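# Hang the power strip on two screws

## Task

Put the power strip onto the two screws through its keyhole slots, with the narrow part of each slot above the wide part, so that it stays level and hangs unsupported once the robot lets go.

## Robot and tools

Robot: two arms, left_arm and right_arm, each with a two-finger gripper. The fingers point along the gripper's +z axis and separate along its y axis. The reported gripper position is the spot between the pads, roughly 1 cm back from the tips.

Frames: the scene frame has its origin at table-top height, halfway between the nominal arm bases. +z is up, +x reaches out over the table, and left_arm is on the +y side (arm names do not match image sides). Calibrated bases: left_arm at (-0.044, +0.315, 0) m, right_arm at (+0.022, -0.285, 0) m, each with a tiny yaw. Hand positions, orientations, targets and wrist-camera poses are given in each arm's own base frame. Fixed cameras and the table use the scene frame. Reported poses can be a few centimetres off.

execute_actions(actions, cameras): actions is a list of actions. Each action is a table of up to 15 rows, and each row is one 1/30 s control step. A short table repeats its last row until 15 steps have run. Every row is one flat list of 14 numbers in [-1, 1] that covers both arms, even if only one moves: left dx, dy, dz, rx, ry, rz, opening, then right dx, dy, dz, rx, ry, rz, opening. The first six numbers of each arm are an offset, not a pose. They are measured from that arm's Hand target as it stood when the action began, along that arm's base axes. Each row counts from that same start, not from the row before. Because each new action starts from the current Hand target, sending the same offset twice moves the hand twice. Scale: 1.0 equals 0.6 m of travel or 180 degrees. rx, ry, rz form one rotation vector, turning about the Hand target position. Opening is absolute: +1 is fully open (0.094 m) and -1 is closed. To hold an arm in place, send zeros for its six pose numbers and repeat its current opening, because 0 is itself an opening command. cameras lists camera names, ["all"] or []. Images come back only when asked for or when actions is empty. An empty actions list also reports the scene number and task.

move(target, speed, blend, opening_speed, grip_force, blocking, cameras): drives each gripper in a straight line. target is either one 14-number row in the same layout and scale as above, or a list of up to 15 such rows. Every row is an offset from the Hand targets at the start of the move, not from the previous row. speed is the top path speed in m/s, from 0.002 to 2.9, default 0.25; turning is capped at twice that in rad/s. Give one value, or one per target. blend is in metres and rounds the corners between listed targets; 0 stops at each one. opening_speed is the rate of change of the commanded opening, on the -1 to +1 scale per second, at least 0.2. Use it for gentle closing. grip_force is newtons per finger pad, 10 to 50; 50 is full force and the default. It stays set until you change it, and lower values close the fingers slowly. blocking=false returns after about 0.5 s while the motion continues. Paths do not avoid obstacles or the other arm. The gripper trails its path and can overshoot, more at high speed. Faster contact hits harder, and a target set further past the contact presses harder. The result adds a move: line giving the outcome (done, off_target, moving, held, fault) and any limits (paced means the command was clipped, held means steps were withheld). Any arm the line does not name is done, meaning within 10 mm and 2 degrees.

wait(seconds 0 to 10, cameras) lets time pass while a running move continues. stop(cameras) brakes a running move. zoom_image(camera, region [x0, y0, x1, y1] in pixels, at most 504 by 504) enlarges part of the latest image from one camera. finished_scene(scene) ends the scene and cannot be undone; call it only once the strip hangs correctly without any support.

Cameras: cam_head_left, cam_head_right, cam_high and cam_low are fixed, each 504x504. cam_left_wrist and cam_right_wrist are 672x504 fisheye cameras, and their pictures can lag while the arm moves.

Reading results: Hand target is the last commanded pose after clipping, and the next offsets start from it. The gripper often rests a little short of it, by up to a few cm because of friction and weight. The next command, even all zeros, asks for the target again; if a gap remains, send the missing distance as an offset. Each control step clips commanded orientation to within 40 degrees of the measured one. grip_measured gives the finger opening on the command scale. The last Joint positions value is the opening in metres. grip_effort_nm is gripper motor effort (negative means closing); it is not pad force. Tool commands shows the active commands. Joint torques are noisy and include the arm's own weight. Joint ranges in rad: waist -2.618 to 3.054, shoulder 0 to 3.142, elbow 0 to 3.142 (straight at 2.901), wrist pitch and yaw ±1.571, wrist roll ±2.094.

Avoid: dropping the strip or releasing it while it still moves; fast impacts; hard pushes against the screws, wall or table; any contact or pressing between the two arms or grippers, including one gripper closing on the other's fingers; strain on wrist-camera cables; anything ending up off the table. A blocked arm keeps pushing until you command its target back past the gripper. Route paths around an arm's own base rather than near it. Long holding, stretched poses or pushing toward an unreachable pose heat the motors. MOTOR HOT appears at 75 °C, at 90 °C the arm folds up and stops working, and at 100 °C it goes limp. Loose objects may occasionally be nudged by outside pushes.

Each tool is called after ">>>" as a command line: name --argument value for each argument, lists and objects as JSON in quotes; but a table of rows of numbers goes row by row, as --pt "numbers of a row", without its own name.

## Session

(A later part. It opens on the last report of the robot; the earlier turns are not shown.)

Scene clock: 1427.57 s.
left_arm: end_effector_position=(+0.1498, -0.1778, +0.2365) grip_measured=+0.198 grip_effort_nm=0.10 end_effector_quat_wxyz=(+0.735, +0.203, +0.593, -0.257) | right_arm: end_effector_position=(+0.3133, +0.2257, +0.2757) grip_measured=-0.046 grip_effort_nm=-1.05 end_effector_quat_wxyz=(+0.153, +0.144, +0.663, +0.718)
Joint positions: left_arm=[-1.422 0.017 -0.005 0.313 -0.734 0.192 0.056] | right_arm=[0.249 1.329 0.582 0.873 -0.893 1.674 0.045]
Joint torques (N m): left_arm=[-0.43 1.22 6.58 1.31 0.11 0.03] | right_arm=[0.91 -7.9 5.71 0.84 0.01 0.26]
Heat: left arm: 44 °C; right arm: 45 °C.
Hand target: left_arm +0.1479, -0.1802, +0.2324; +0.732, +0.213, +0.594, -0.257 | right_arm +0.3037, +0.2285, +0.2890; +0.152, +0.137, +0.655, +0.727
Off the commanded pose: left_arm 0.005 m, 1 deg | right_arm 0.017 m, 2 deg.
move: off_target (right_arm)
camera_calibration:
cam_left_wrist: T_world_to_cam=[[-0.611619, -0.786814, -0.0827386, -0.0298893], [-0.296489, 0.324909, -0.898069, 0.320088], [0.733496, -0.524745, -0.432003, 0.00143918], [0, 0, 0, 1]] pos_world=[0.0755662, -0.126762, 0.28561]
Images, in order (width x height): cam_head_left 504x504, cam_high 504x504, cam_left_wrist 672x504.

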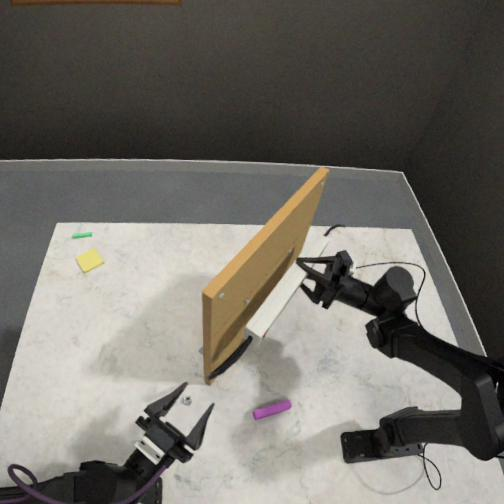

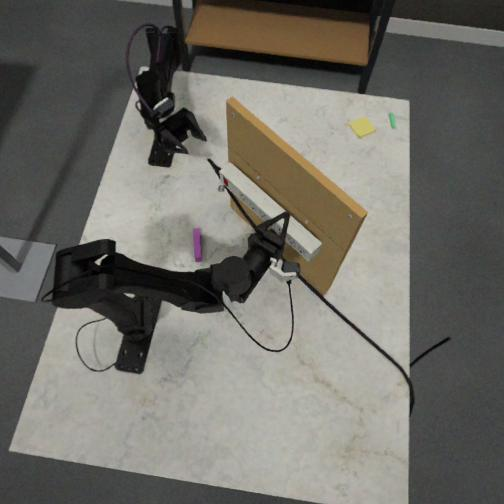

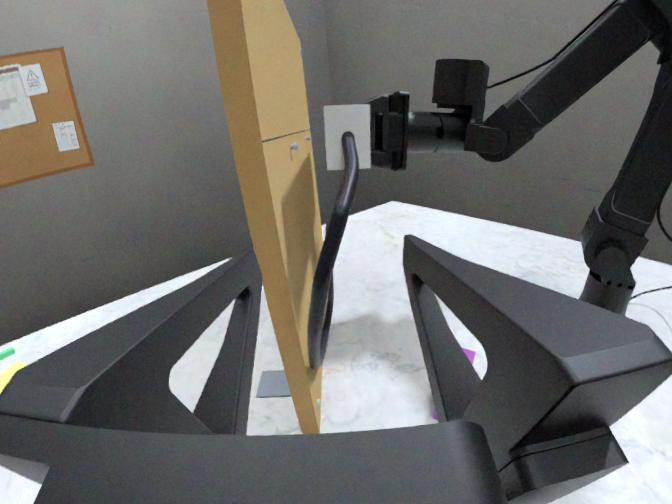

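>>> move --target '[0,0,0,0,0,0,0.2,0.014,0.0197,-0.006,-0.0025,0.010,0,-0.25]' --speed 0.06 --cameras '["cam_high","cam_head_left","cam_left_wrist"]'

>>> zoom_image --camera "cam_high" --region '[190, 130, 330, 270]'

>>> zoom_image --camera "cam_head_left" --region '[220, 210, 360, 350]'

>>> zoom_image --camera "cam_left_wrist" --region '[230, 90, 430, 240]'

Scene clock: 1449.10 s.
left_arm: end_effector_position=(+0.1498, -0.1778, +0.2365) grip_measured=+0.198 grip_effort_nm=0.10 end_effector_quat_wxyz=(+0.735, +0.203, +0.593, -0.257) | right_arm: end_effector_position=(+0.3131, +0.2340, +0.2690) grip_measured=-0.046 grip_effort_nm=-1.05 end_effector_quat_wxyz=(+0.146, +0.159, +0.668, +0.712)
Joint positions: left_arm=[-1.422 0.017 -0.005 0.313 -0.734 0.192 0.056] | right_arm=[0.286 1.329 0.582 0.834 -0.847 1.668 0.045]
Joint torques (N m): left_arm=[-0.31 1.21 6.61 1.31 0.11 0.02] | right_arm=[0.83 -4.29 8.59 0.9 -0.01 0.23]
Heat: left arm: 44 °C; right arm: 42 °C.
Hand target: left_arm +0.1479, -0.1802, +0.2324; +0.732, +0.213, +0.594, -0.257 | right_arm +0.3121, +0.2404, +0.2854; +0.142, +0.148, +0.660, +0.723
Off the commanded pose: left_arm 0.005 m, 1 deg | right_arm 0.018 m, 2 deg.
move: off_target (right_arm)
camera_calibration:
cam_left_wrist: T_world_to_cam=[[-0.611619, -0.786814, -0.0827386, -0.0298893], [-0.296489, 0.324909, -0.898069, 0.320088], [0.733496, -0.524745, -0.432003, 0.00143918], [0, 0, 0, 1]] pos_world=[0.0755662, -0.126762, 0.28561]
Images, in order (width x height): cam_head_left 504x504, cam_high 504x504, cam_left_wrist 672x504.

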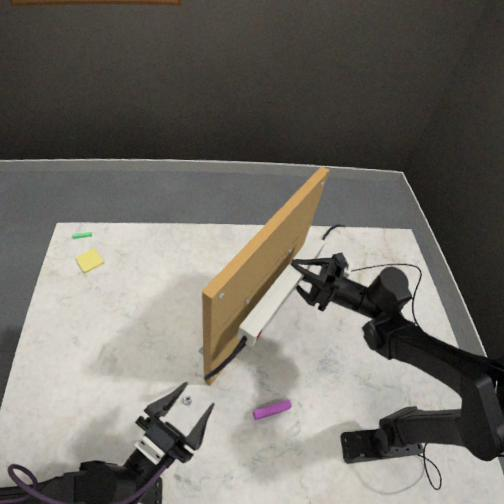

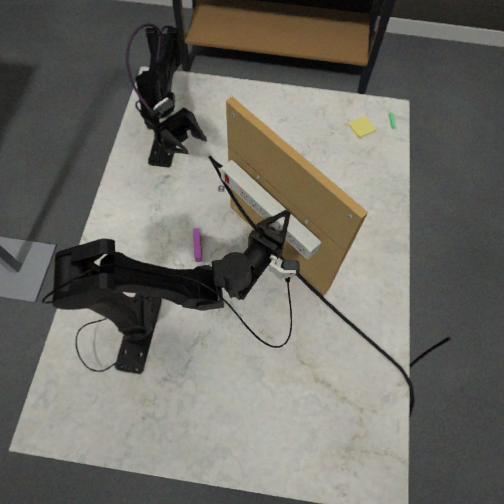

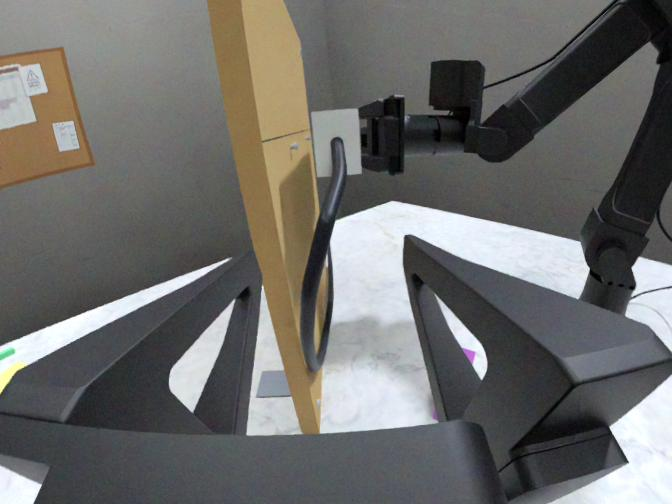

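Scaled by 3.600 from the camera's 504x504 image, which has a finer 720x720 frame.

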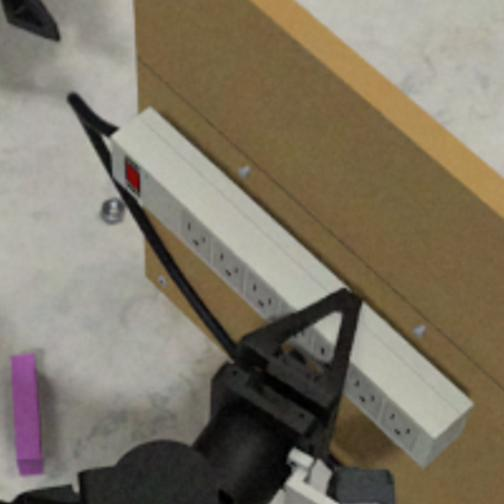

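Scaled by 3.600 from the camera's 504x504 image, which has a finer 720x720 frame.

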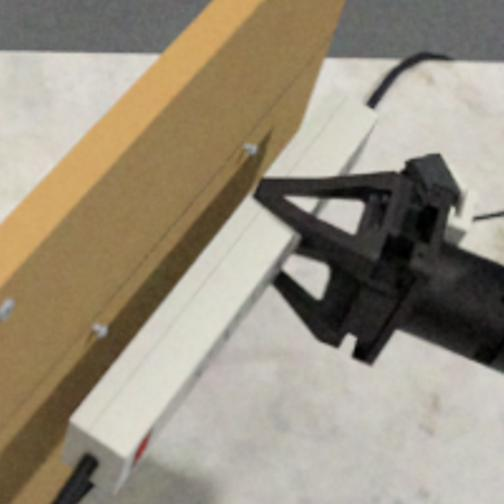

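Scaled by 2.520 from the camera's 672x504 image, which has a finer 960x720 frame.

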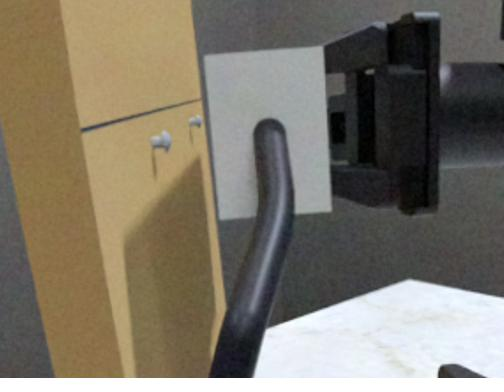

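>>> move --target '[0,0,0,0,0,0,0.2,0.017,0.010,-0.010,-0.002,0.002,0.003,-0.25]' --speed 0.06 --cameras '["cam_high","cam_head_left","cam_left_wrist"]'

>>> zoom_image --camera "cam_high" --region '[190, 130, 330, 270]'

>>> zoom_image --camera "cam_head_left" --region '[220, 210, 360, 350]'

>>> zoom_image --camera "cam_left_wrist" --region '[230, 90, 430, 240]'

Scene clock: 1464.30 s.
left_arm: end_effector_position=(+0.1498, -0.1778, +0.2365) grip_measured=+0.198 grip_effort_nm=0.10 end_effector_quat_wxyz=(+0.735, +0.203, +0.593, -0.257) | right_arm: end_effector_position=(+0.3217, +0.2383, +0.2536) grip_measured=-0.046 grip_effort_nm=-1.05 end_effector_quat_wxyz=(+0.133, +0.170, +0.676, +0.704)
Joint positions: left_arm=[-1.422 0.017 -0.005 0.313 -0.734 0.192 0.056] | right_arm=[0.291 1.388 0.596 0.834 -0.847 1.661 0.045]
Joint torques (N m): left_arm=[-0.36 1.26 6.6 1.31 0.12 0.02] | right_arm=[0.95 -4.75 9.55 1.09 -0.08 0.23]
Heat: left arm: 44 °C; right arm: 42 °C.
Hand target: left_arm +0.1479, -0.1802, +0.2324; +0.732, +0.213, +0.594, -0.257 | right_arm +0.3223, +0.2464, +0.2794; +0.137, +0.147, +0.664, +0.721
Off the commanded pose: left_arm 0.005 m, 1 deg | right_arm 0.027 m, 4 deg.
move: off_target (right_arm)
camera_calibration:
cam_left_wrist: T_world_to_cam=[[-0.611619, -0.786814, -0.0827386, -0.0298893], [-0.296489, 0.324909, -0.898069, 0.320088], [0.733496, -0.524745, -0.432003, 0.00143918], [0, 0, 0, 1]] pos_world=[0.0755662, -0.126762, 0.28561]
Images, in order (width x height): cam_head_left 504x504, cam_high 504x504, cam_left_wrist 672x504.

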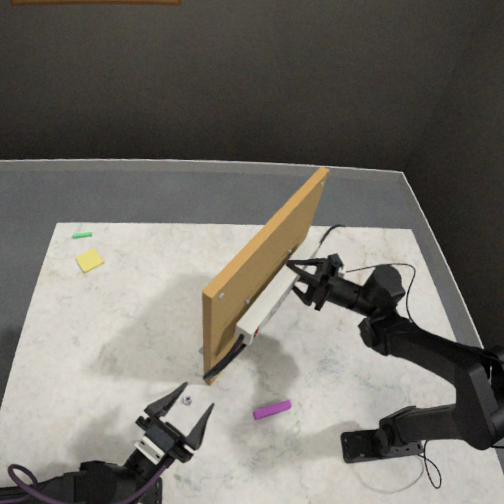

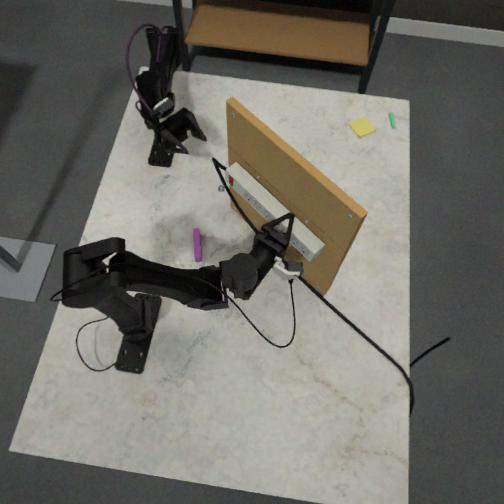

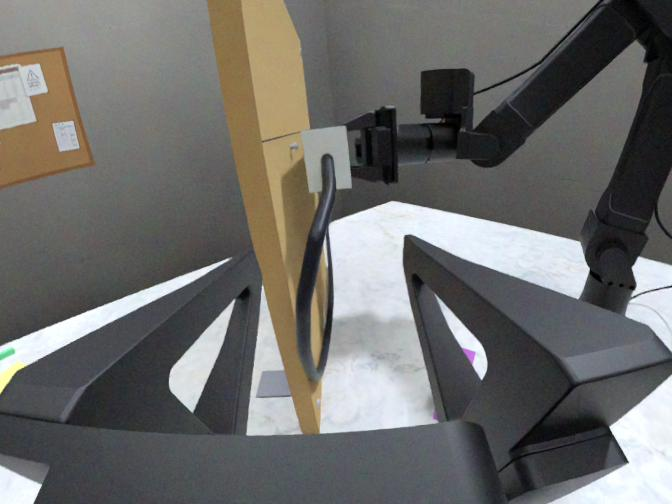

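Scaled by 3.600 from the camera's 504x504 image, which has a finer 720x720 frame.

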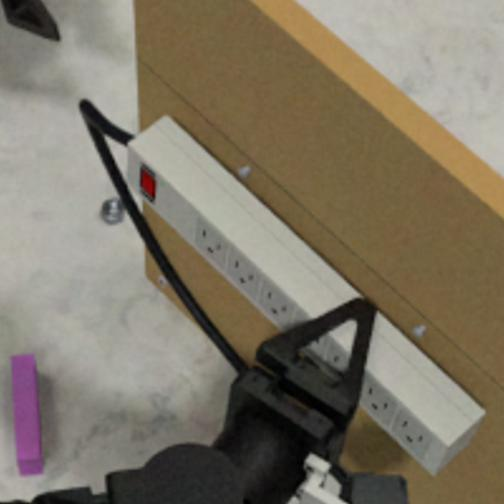

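Scaled by 3.600 from the camera's 504x504 image, which has a finer 720x720 frame.

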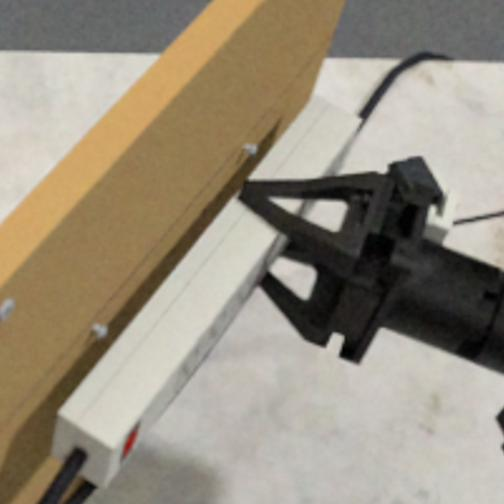

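Scaled by 2.520 from the camera's 672x504 image, which has a finer 960x720 frame.

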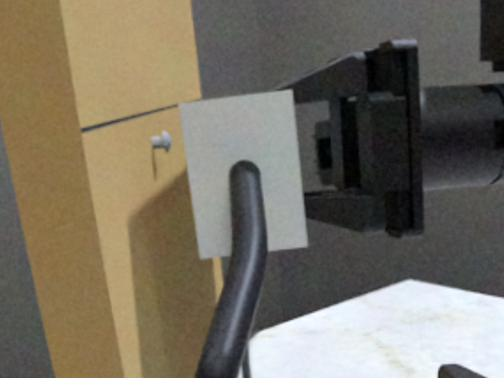

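>>> move --target '[0,0,0,0,0,0,0.2,0.001,-0.008,0.019,-0.003,-0.0125,-0.005,-0.25]' --speed 0.06 --cameras '["cam_high","cam_head_left","cam_left_wrist"]'

>>> zoom_image --camera "cam_high" --region '[190, 130, 330, 270]'

>>> zoom_image --camera "cam_head_left" --region '[220, 210, 360, 350]'

>>> zoom_image --camera "cam_left_wrist" --region '[230, 90, 430, 240]'

Scene clock: 1491.63 s.
left_arm: end_effector_position=(+0.1498, -0.1778, +0.2365) grip_measured=+0.198 grip_effort_nm=0.10 end_effector_quat_wxyz=(+0.735, +0.203, +0.593, -0.257) | right_arm: end_effector_position=(+0.3240, +0.2390, +0.2581) grip_measured=-0.046 grip_effort_nm=-1.05 end_effector_quat_wxyz=(+0.144, +0.159, +0.678, +0.703)
Joint positions: left_arm=[-1.422 0.017 -0.005 0.313 -0.734 0.192 0.056] | right_arm=[0.291 1.388 0.614 0.818 -0.847 1.632 0.045]
Joint torques (N m): left_arm=[-0.42 1.18 6.53 1.32 0.12 0.01] | right_arm=[0.09 -7.68 9.57 0.95 -0.04 0.22]
Heat: left arm: 44 °C; right arm: 42 °C.
Hand target: left_arm +0.1479, -0.1802, +0.2324; +0.732, +0.213, +0.594, -0.257 | right_arm +0.3229, +0.2416, +0.2908; +0.156, +0.137, +0.663, +0.719
Off the commanded pose: left_arm 0.005 m, 1 deg | right_arm 0.033 m, 4 deg.
move: off_target (right_arm)
camera_calibration:
cam_left_wrist: T_world_to_cam=[[-0.611619, -0.786814, -0.0827386, -0.0298893], [-0.296489, 0.324909, -0.898069, 0.320088], [0.733496, -0.524745, -0.432003, 0.00143918], [0, 0, 0, 1]] pos_world=[0.0755662, -0.126762, 0.28561]
Images, in order (width x height): cam_head_left 504x504, cam_high 504x504, cam_left_wrist 672x504.

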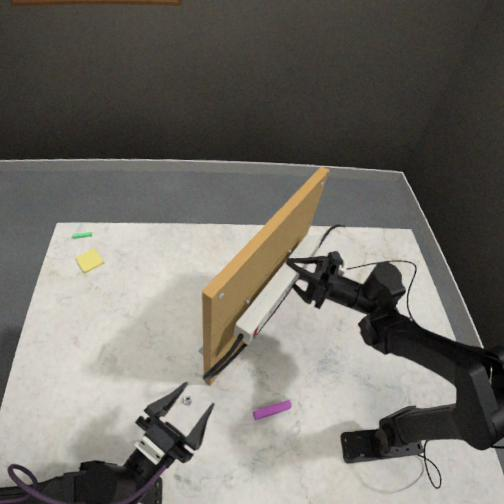

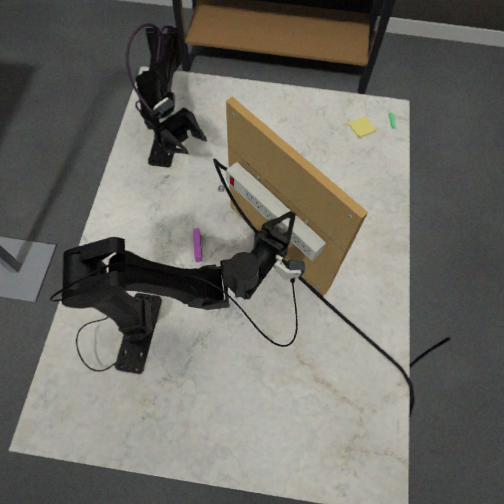

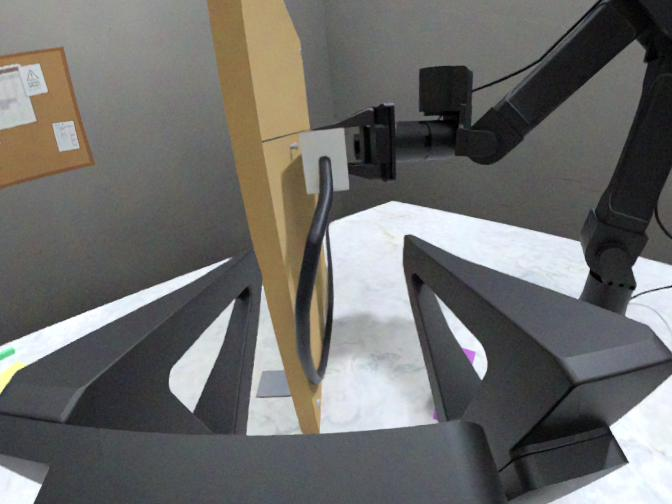

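Scaled by 3.600 from the camera's 504x504 image, which has a finer 720x720 frame.

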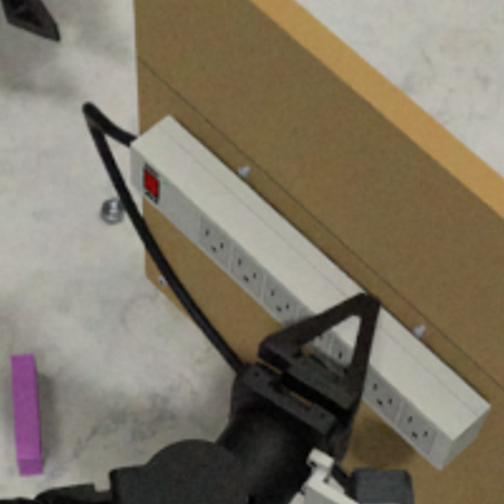

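Scaled by 3.600 from the camera's 504x504 image, which has a finer 720x720 frame.

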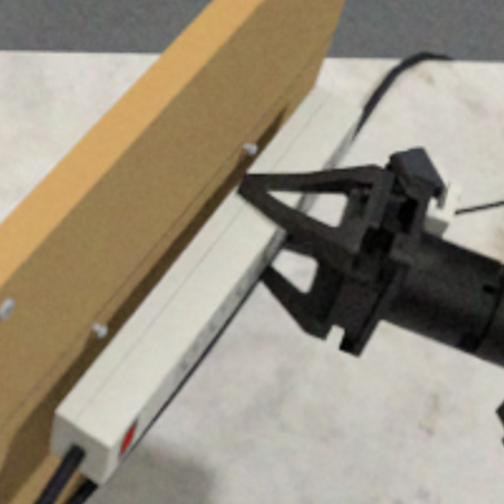

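Scaled by 2.520 from the camera's 672x504 image, which has a finer 960x720 frame.

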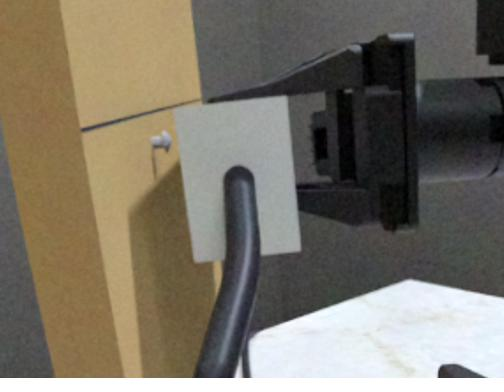

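>>> move --target '[0,0,0,0,0,0,0.2,0.0,-0.007,0.017,0.0,-0.006,-0.006,-0.25]' --speed 0.06 --cameras '["cam_high","cam_head_left","cam_left_wrist"]'

>>> zoom_image --camera "cam_high" --region '[190, 130, 330, 270]'

>>> zoom_image --camera "cam_head_left" --region '[220, 210, 360, 350]'

>>> zoom_image --camera "cam_left_wrist" --region '[230, 90, 430, 240]'

Scene clock: 1512.93 s.
left_arm: end_effector_position=(+0.1498, -0.1778, +0.2365) grip_measured=+0.198 grip_effort_nm=0.10 end_effector_quat_wxyz=(+0.735, +0.203, +0.593, -0.257) | right_arm: end_effector_position=(+0.3247, +0.2364, +0.2632) grip_measured=-0.046 grip_effort_nm=-1.05 end_effector_quat_wxyz=(+0.153, +0.159, +0.679, +0.700)
Joint positions: left_arm=[-1.422 0.017 -0.005 0.313 -0.734 0.192 0.056] | right_arm=[0.286 1.367 0.623 0.785 -0.839 1.617 0.045]
Joint torques (N m): left_arm=[-0.42 1.21 6.58 1.31 0.12 0.02] | right_arm=[-0.2 -8.55 9.74 0.9 -0.04 0.27]
Heat: left arm: 44 °C; right arm: 42 °C.
Hand target: left_arm +0.1479, -0.1802, +0.2324; +0.732, +0.213, +0.594, -0.257 | right_arm +0.3229, +0.2374, +0.3010; +0.169, +0.136, +0.660, +0.719
Off the commanded pose: left_arm 0.005 m, 1 deg | right_arm 0.038 m, 4 deg.
move: off_target (right_arm)
camera_calibration:
cam_left_wrist: T_world_to_cam=[[-0.611619, -0.786814, -0.0827386, -0.0298893], [-0.296489, 0.324909, -0.898069, 0.320088], [0.733496, -0.524745, -0.432003, 0.00143918], [0, 0, 0, 1]] pos_world=[0.0755662, -0.126762, 0.28561]
Images, in order (width x height): cam_head_left 504x504, cam_high 504x504, cam_left_wrist 672x504.

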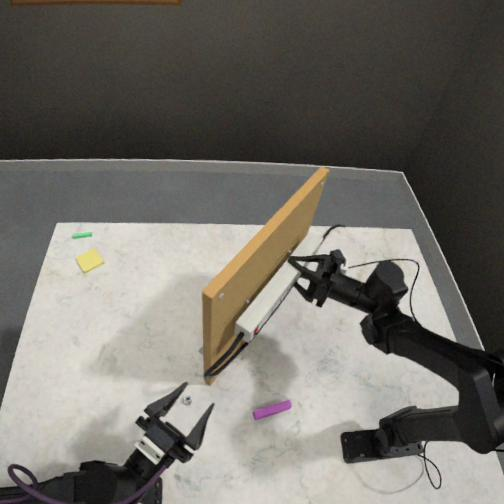

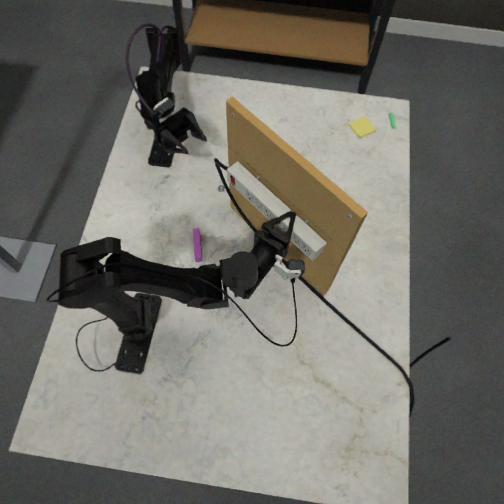

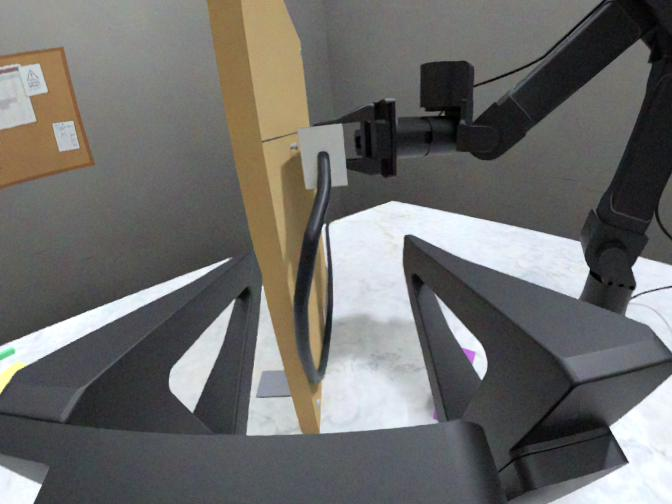

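Scaled by 3.600 from the camera's 504x504 image, which has a finer 720x720 frame.

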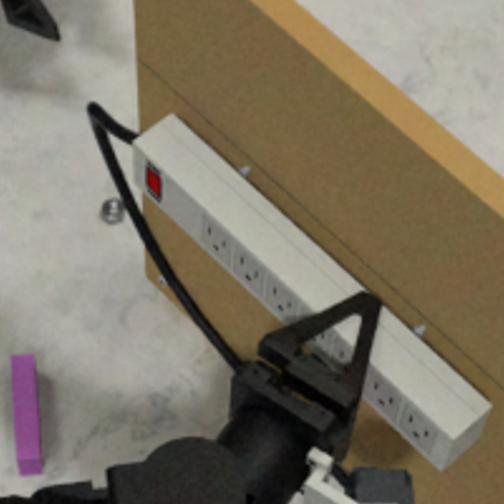

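Scaled by 3.600 from the camera's 504x504 image, which has a finer 720x720 frame.

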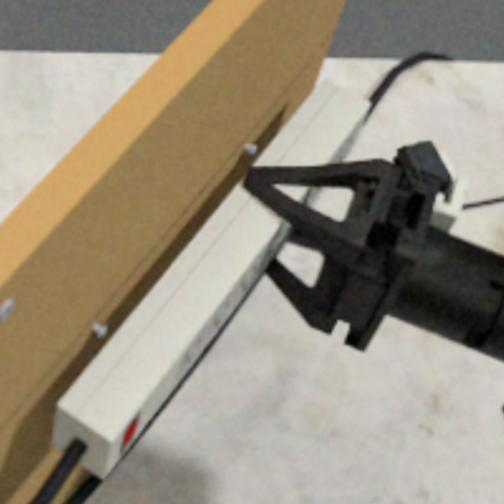

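Scaled by 2.520 from the camera's 672x504 image, which has a finer 960x720 frame.

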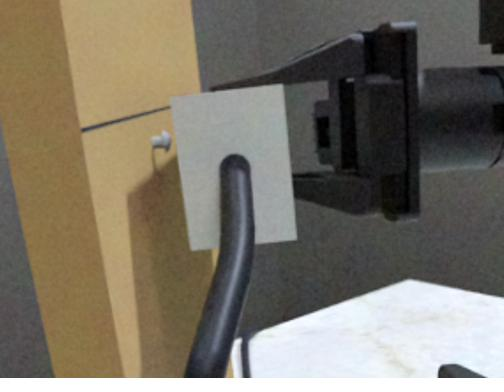

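>>> move --target '[0,0,0,0,0,0,0.2,0.016,0.022,0.012,0.005,-0.004,0,-0.25]' --speed 0.06 --cameras '["cam_high","cam_head_left","cam_left_wrist"]'

>>> zoom_image --camera "cam_high" --region '[190, 130, 330, 270]'

>>> zoom_image --camera "cam_head_left" --region '[220, 210, 360, 350]'

>>> zoom_image --camera "cam_left_wrist" --region '[230, 90, 430, 240]'

Scene clock: 1532.23 s.
left_arm: end_effector_position=(+0.1498, -0.1778, +0.2365) grip_measured=+0.198 grip_effort_nm=0.10 end_effector_quat_wxyz=(+0.735, +0.203, +0.593, -0.257) | right_arm: end_effector_position=(+0.3293, +0.2426, +0.2797) grip_measured=-0.046 grip_effort_nm=-1.05 end_effector_quat_wxyz=(+0.165, +0.148, +0.672, +0.707)
Joint positions: left_arm=[-1.422 0.017 -0.005 0.313 -0.734 0.192 0.056] | right_arm=[0.304 1.375 0.669 0.785 -0.819 1.617 0.045]
Joint torques (N m): left_arm=[-0.39 1.2 6.6 1.3 0.1 0.02] | right_arm=[1.18 -4.37 10.26 1.15 0.06 0.36]
Heat: left arm: 44 °C; right arm: 41 °C.
Hand target: left_arm +0.1479, -0.1802, +0.2324; +0.732, +0.213, +0.594, -0.257 | right_arm +0.3325, +0.2506, +0.3082; +0.172, +0.133, +0.654, +0.725
Off the commanded pose: left_arm 0.005 m, 1 deg | right_arm 0.030 m, 3 deg.
move: off_target (right_arm)
camera_calibration:
cam_left_wrist: T_world_to_cam=[[-0.611619, -0.786814, -0.0827386, -0.0298893], [-0.296489, 0.324909, -0.898069, 0.320088], [0.733496, -0.524745, -0.432003, 0.00143918], [0, 0, 0, 1]] pos_world=[0.0755662, -0.126762, 0.28561]
Images, in order (width x height): cam_head_left 504x504, cam_high 504x504, cam_left_wrist 672x504.

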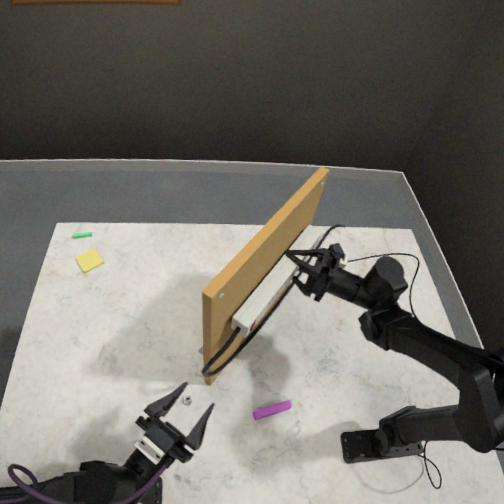

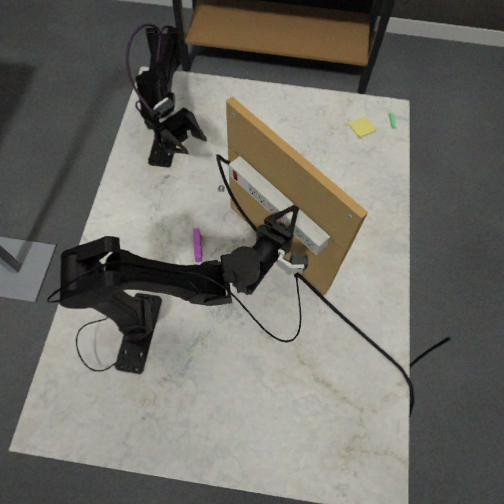

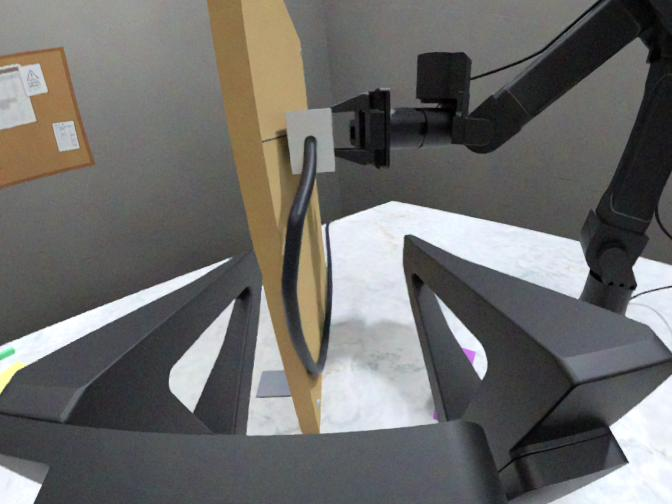

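Scaled by 3.600 from the camera's 504x504 image, which has a finer 720x720 frame.

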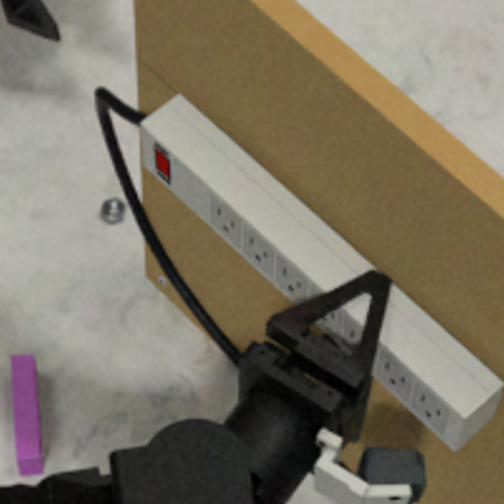

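Scaled by 3.600 from the camera's 504x504 image, which has a finer 720x720 frame.

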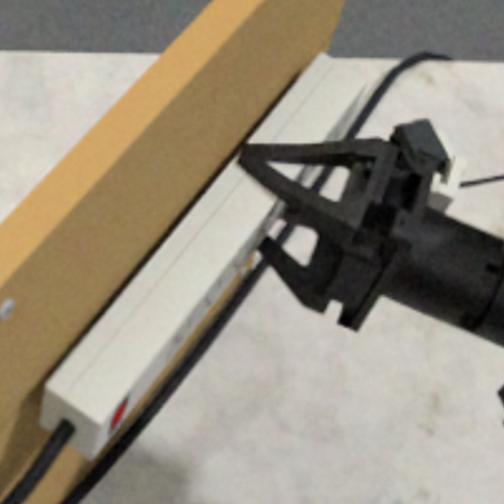

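Scaled by 2.520 from the camera's 672x504 image, which has a finer 960x720 frame.

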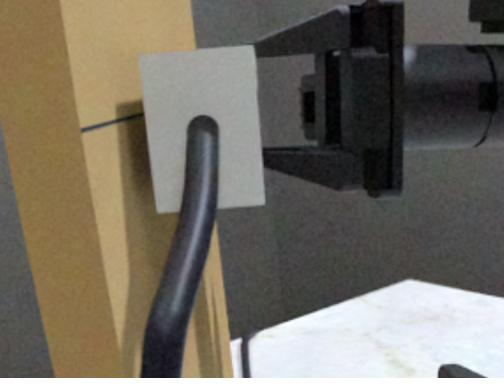

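>>> move --target '[0,0,0,0,0,0,0.2,0.004,0.006,-0.015,0,0,0,-0.25]' --speed 0.04 --cameras '["cam_high","cam_head_left","cam_left_wrist"]'

>>> zoom_image --camera "cam_high" --region '[190, 130, 330, 270]'

>>> zoom_image --camera "cam_head_left" --region '[220, 210, 360, 350]'

>>> zoom_image --camera "cam_left_wrist" --region '[230, 90, 430, 240]'

Scene clock: 1547.63 s.
left_arm: end_effector_position=(+0.1498, -0.1778, +0.2365) grip_measured=+0.198 grip_effort_nm=0.10 end_effector_quat_wxyz=(+0.735, +0.203, +0.593, -0.257) | right_arm: end_effector_position=(+0.3295, +0.2431, +0.2785) grip_measured=-0.046 grip_effort_nm=-1.05 end_effector_quat_wxyz=(+0.164, +0.144, +0.671, +0.708)
Joint positions: left_arm=[-1.422 0.017 -0.005 0.313 -0.734 0.192 0.056] | right_arm=[0.303 1.384 0.668 0.8 -0.827 1.617 0.045]
Joint torques (N m): left_arm=[-0.36 1.18 6.63 1.32 0.13 0.03] | right_arm=[2.18 -2.39 9.22 1.37 0.23 0.35]
Heat: left arm: 44 °C; right arm: 42 °C.
Hand target: left_arm +0.1479, -0.1802, +0.2324; +0.732, +0.213, +0.594, -0.257 | right_arm +0.3349, +0.2542, +0.2992; +0.172, +0.133, +0.654, +0.725
Off the commanded pose: left_arm 0.005 m, 1 deg | right_arm 0.024 m, 3 deg.
move: off_target (right_arm)
camera_calibration:
cam_left_wrist: T_world_to_cam=[[-0.611619, -0.786814, -0.0827386, -0.0298893], [-0.296489, 0.324909, -0.898069, 0.320088], [0.733496, -0.524745, -0.432003, 0.00143918], [0, 0, 0, 1]] pos_world=[0.0755662, -0.126762, 0.28561]
Images, in order (width x height): cam_head_left 504x504, cam_high 504x504, cam_left_wrist 672x504.

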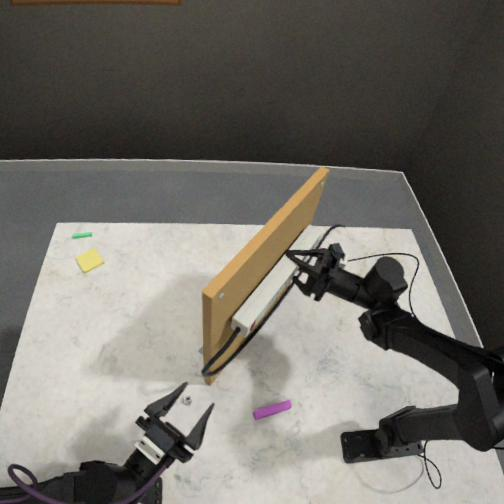

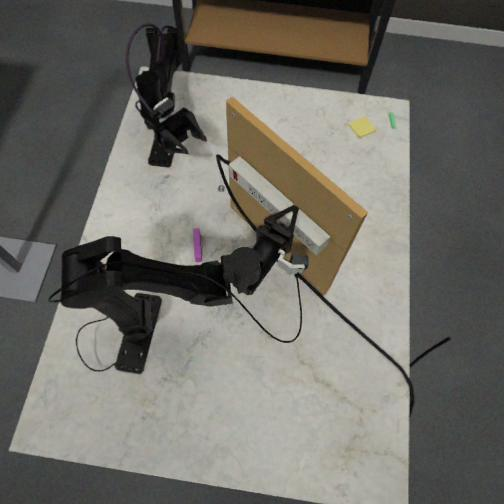

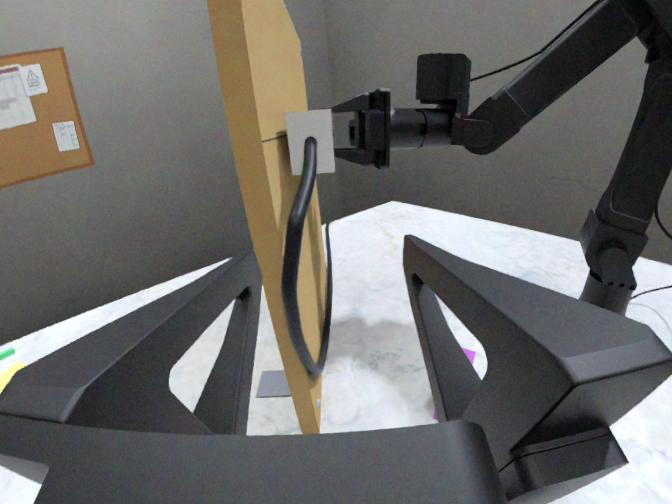

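Scaled by 3.600 from the camera's 504x504 image, which has a finer 720x720 frame.

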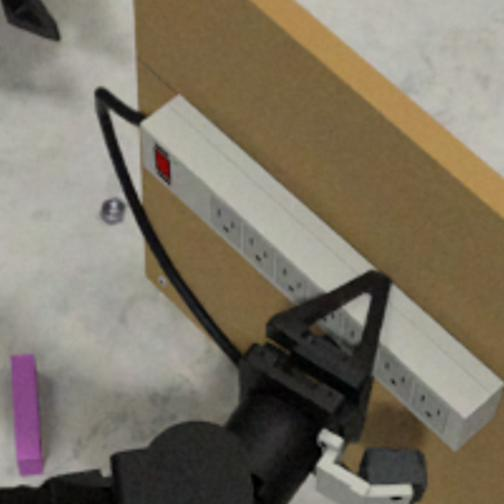

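Scaled by 3.600 from the camera's 504x504 image, which has a finer 720x720 frame.

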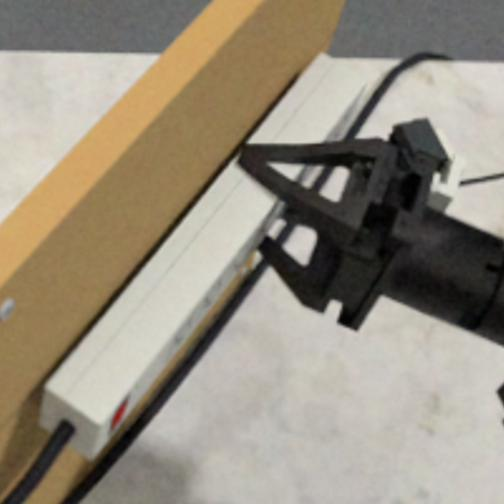

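Scaled by 2.520 from the camera's 672x504 image, which has a finer 960x720 frame.

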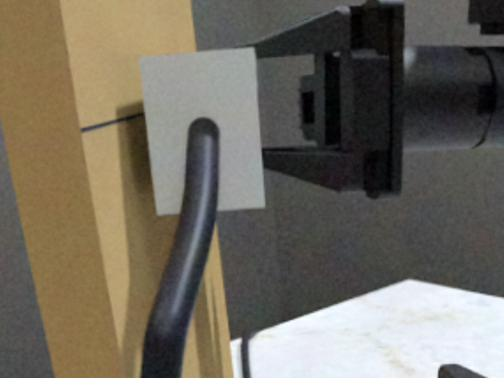

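>>> move --target '[0,0,0,0,0,0,0.2,0,0,-0.015,0,0,0,-0.25]' --speed 0.03

>>> move --target '[0,0,0,0,0,0,0.2,0.002,0.003,-0.012,0,0,0,-0.25]' --speed 0.03 --cameras '["cam_high","cam_head_left","cam_left_wrist"]'

>>> zoom_image --camera "cam_high" --region '[190, 130, 330, 270]'

>>> zoom_image --camera "cam_head_left" --region '[220, 210, 360, 350]'

>>> zoom_image --camera "cam_left_wrist" --region '[230, 90, 430, 240]'

Scene clock: 1560.40 s.
left_arm: end_effector_position=(+0.1498, -0.1778, +0.2365) grip_measured=+0.198 grip_effort_nm=0.10 end_effector_quat_wxyz=(+0.735, +0.203, +0.593, -0.257) | right_arm: end_effector_position=(+0.3295, +0.2431, +0.2788) grip_measured=-0.046 grip_effort_nm=-1.05 end_effector_quat_wxyz=(+0.164, +0.134, +0.670, +0.712)
Joint positions: left_arm=[-1.422 0.017 -0.005 0.313 -0.734 0.192 0.056] | right_arm=[0.297 1.399 0.668 0.832 -0.847 1.617 0.045]
Joint torques (N m): left_arm=[-0.38 1.24 6.57 1.32 0.11 0.01] | right_arm=[2.62 -2.15 7.66 1.44 0.43 0.32]
Heat: left arm: 44 °C; right arm: 43 °C.
Hand target: left_arm +0.1479, -0.1802, +0.2324; +0.732, +0.213, +0.594, -0.257 | right_arm +0.3349, +0.2542, +0.2902; +0.172, +0.133, +0.654, +0.725
Off the commanded pose: left_arm 0.005 m, 1 deg | right_arm 0.017 m, 3 deg.
move: off_target (right_arm)

Scene clock: 1561.60 s.
left_arm: end_effector_position=(+0.1498, -0.1778, +0.2365) grip_measured=+0.198 grip_effort_nm=0.10 end_effector_quat_wxyz=(+0.735, +0.203, +0.593, -0.257) | right_arm: end_effector_position=(+0.3294, +0.2433, +0.2782) grip_measured=-0.046 grip_effort_nm=-1.05 end_effector_quat_wxyz=(+0.173, +0.124, +0.664, +0.716)
Joint positions: left_arm=[-1.422 0.017 -0.005 0.313 -0.734 0.192 0.056] | right_arm=[0.297 1.418 0.654 0.895 -0.848 1.617 0.045]
Joint torques (N m): left_arm=[-0.42 1.21 6.57 1.32 0.13 0.02] | right_arm=[3.12 -1.74 7.64 1.18 0.49 0.29]
Heat: left arm: 44 °C; right arm: 43 °C.
Hand target: left_arm +0.1479, -0.1802, +0.2324; +0.732, +0.213, +0.594, -0.257 | right_arm +0.3361, +0.2560, +0.2830; +0.172, +0.133, +0.654, +0.725
Off the commanded pose: left_arm 0.005 m, 1 deg | right_arm 0.015 m, 2 deg.
move: off_target (right_arm)
camera_calibration:
cam_left_wrist: T_world_to_cam=[[-0.611619, -0.786814, -0.0827386, -0.0298893], [-0.296489, 0.324909, -0.898069, 0.320088], [0.733496, -0.524745, -0.432003, 0.00143918], [0, 0, 0, 1]] pos_world=[0.0755662, -0.126762, 0.28561]
Images, in order (width x height): cam_head_left 504x504, cam_high 504x504, cam_left_wrist 672x504.

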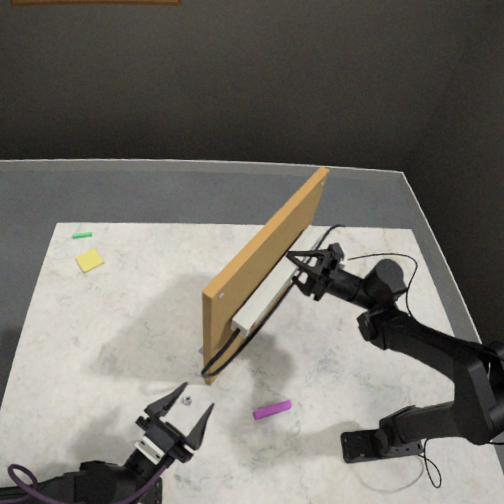

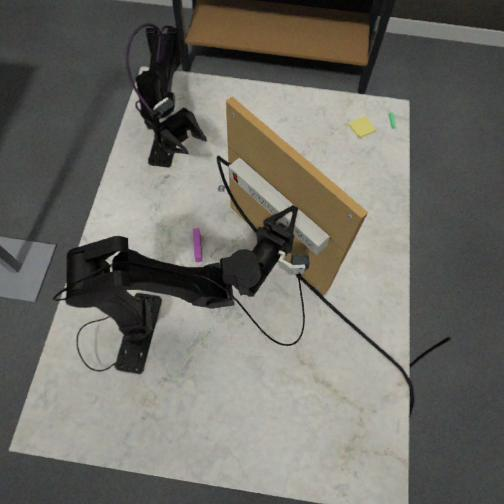

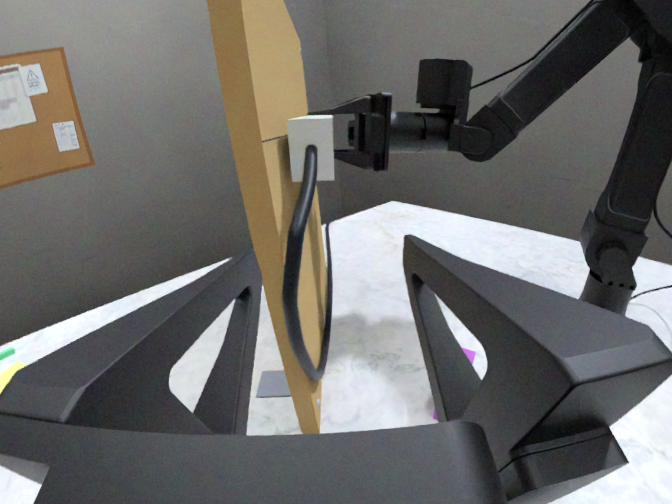

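Scaled by 3.600 from the camera's 504x504 image, which has a finer 720x720 frame.

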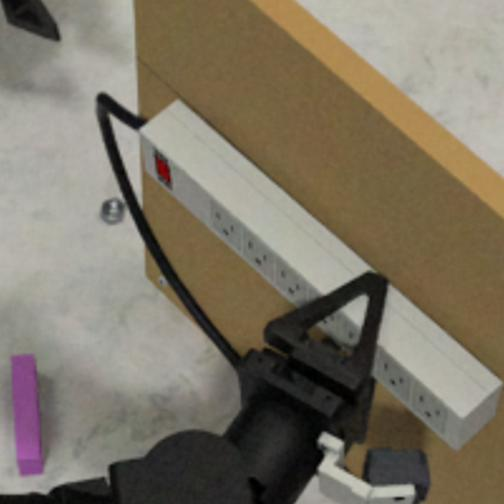

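Scaled by 3.600 from the camera's 504x504 image, which has a finer 720x720 frame.

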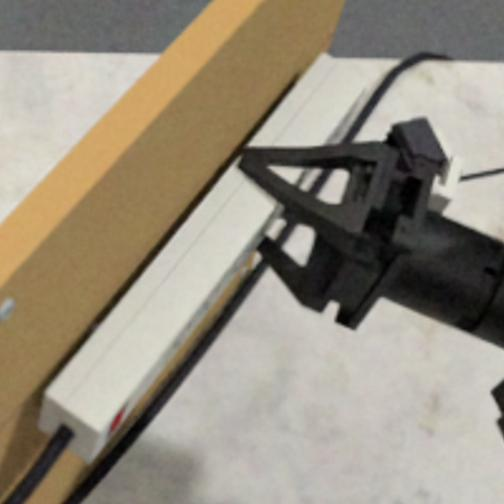

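Scaled by 2.520 from the camera's 672x504 image, which has a finer 960x720 frame.

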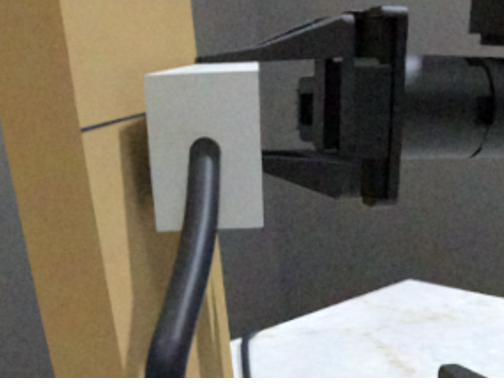

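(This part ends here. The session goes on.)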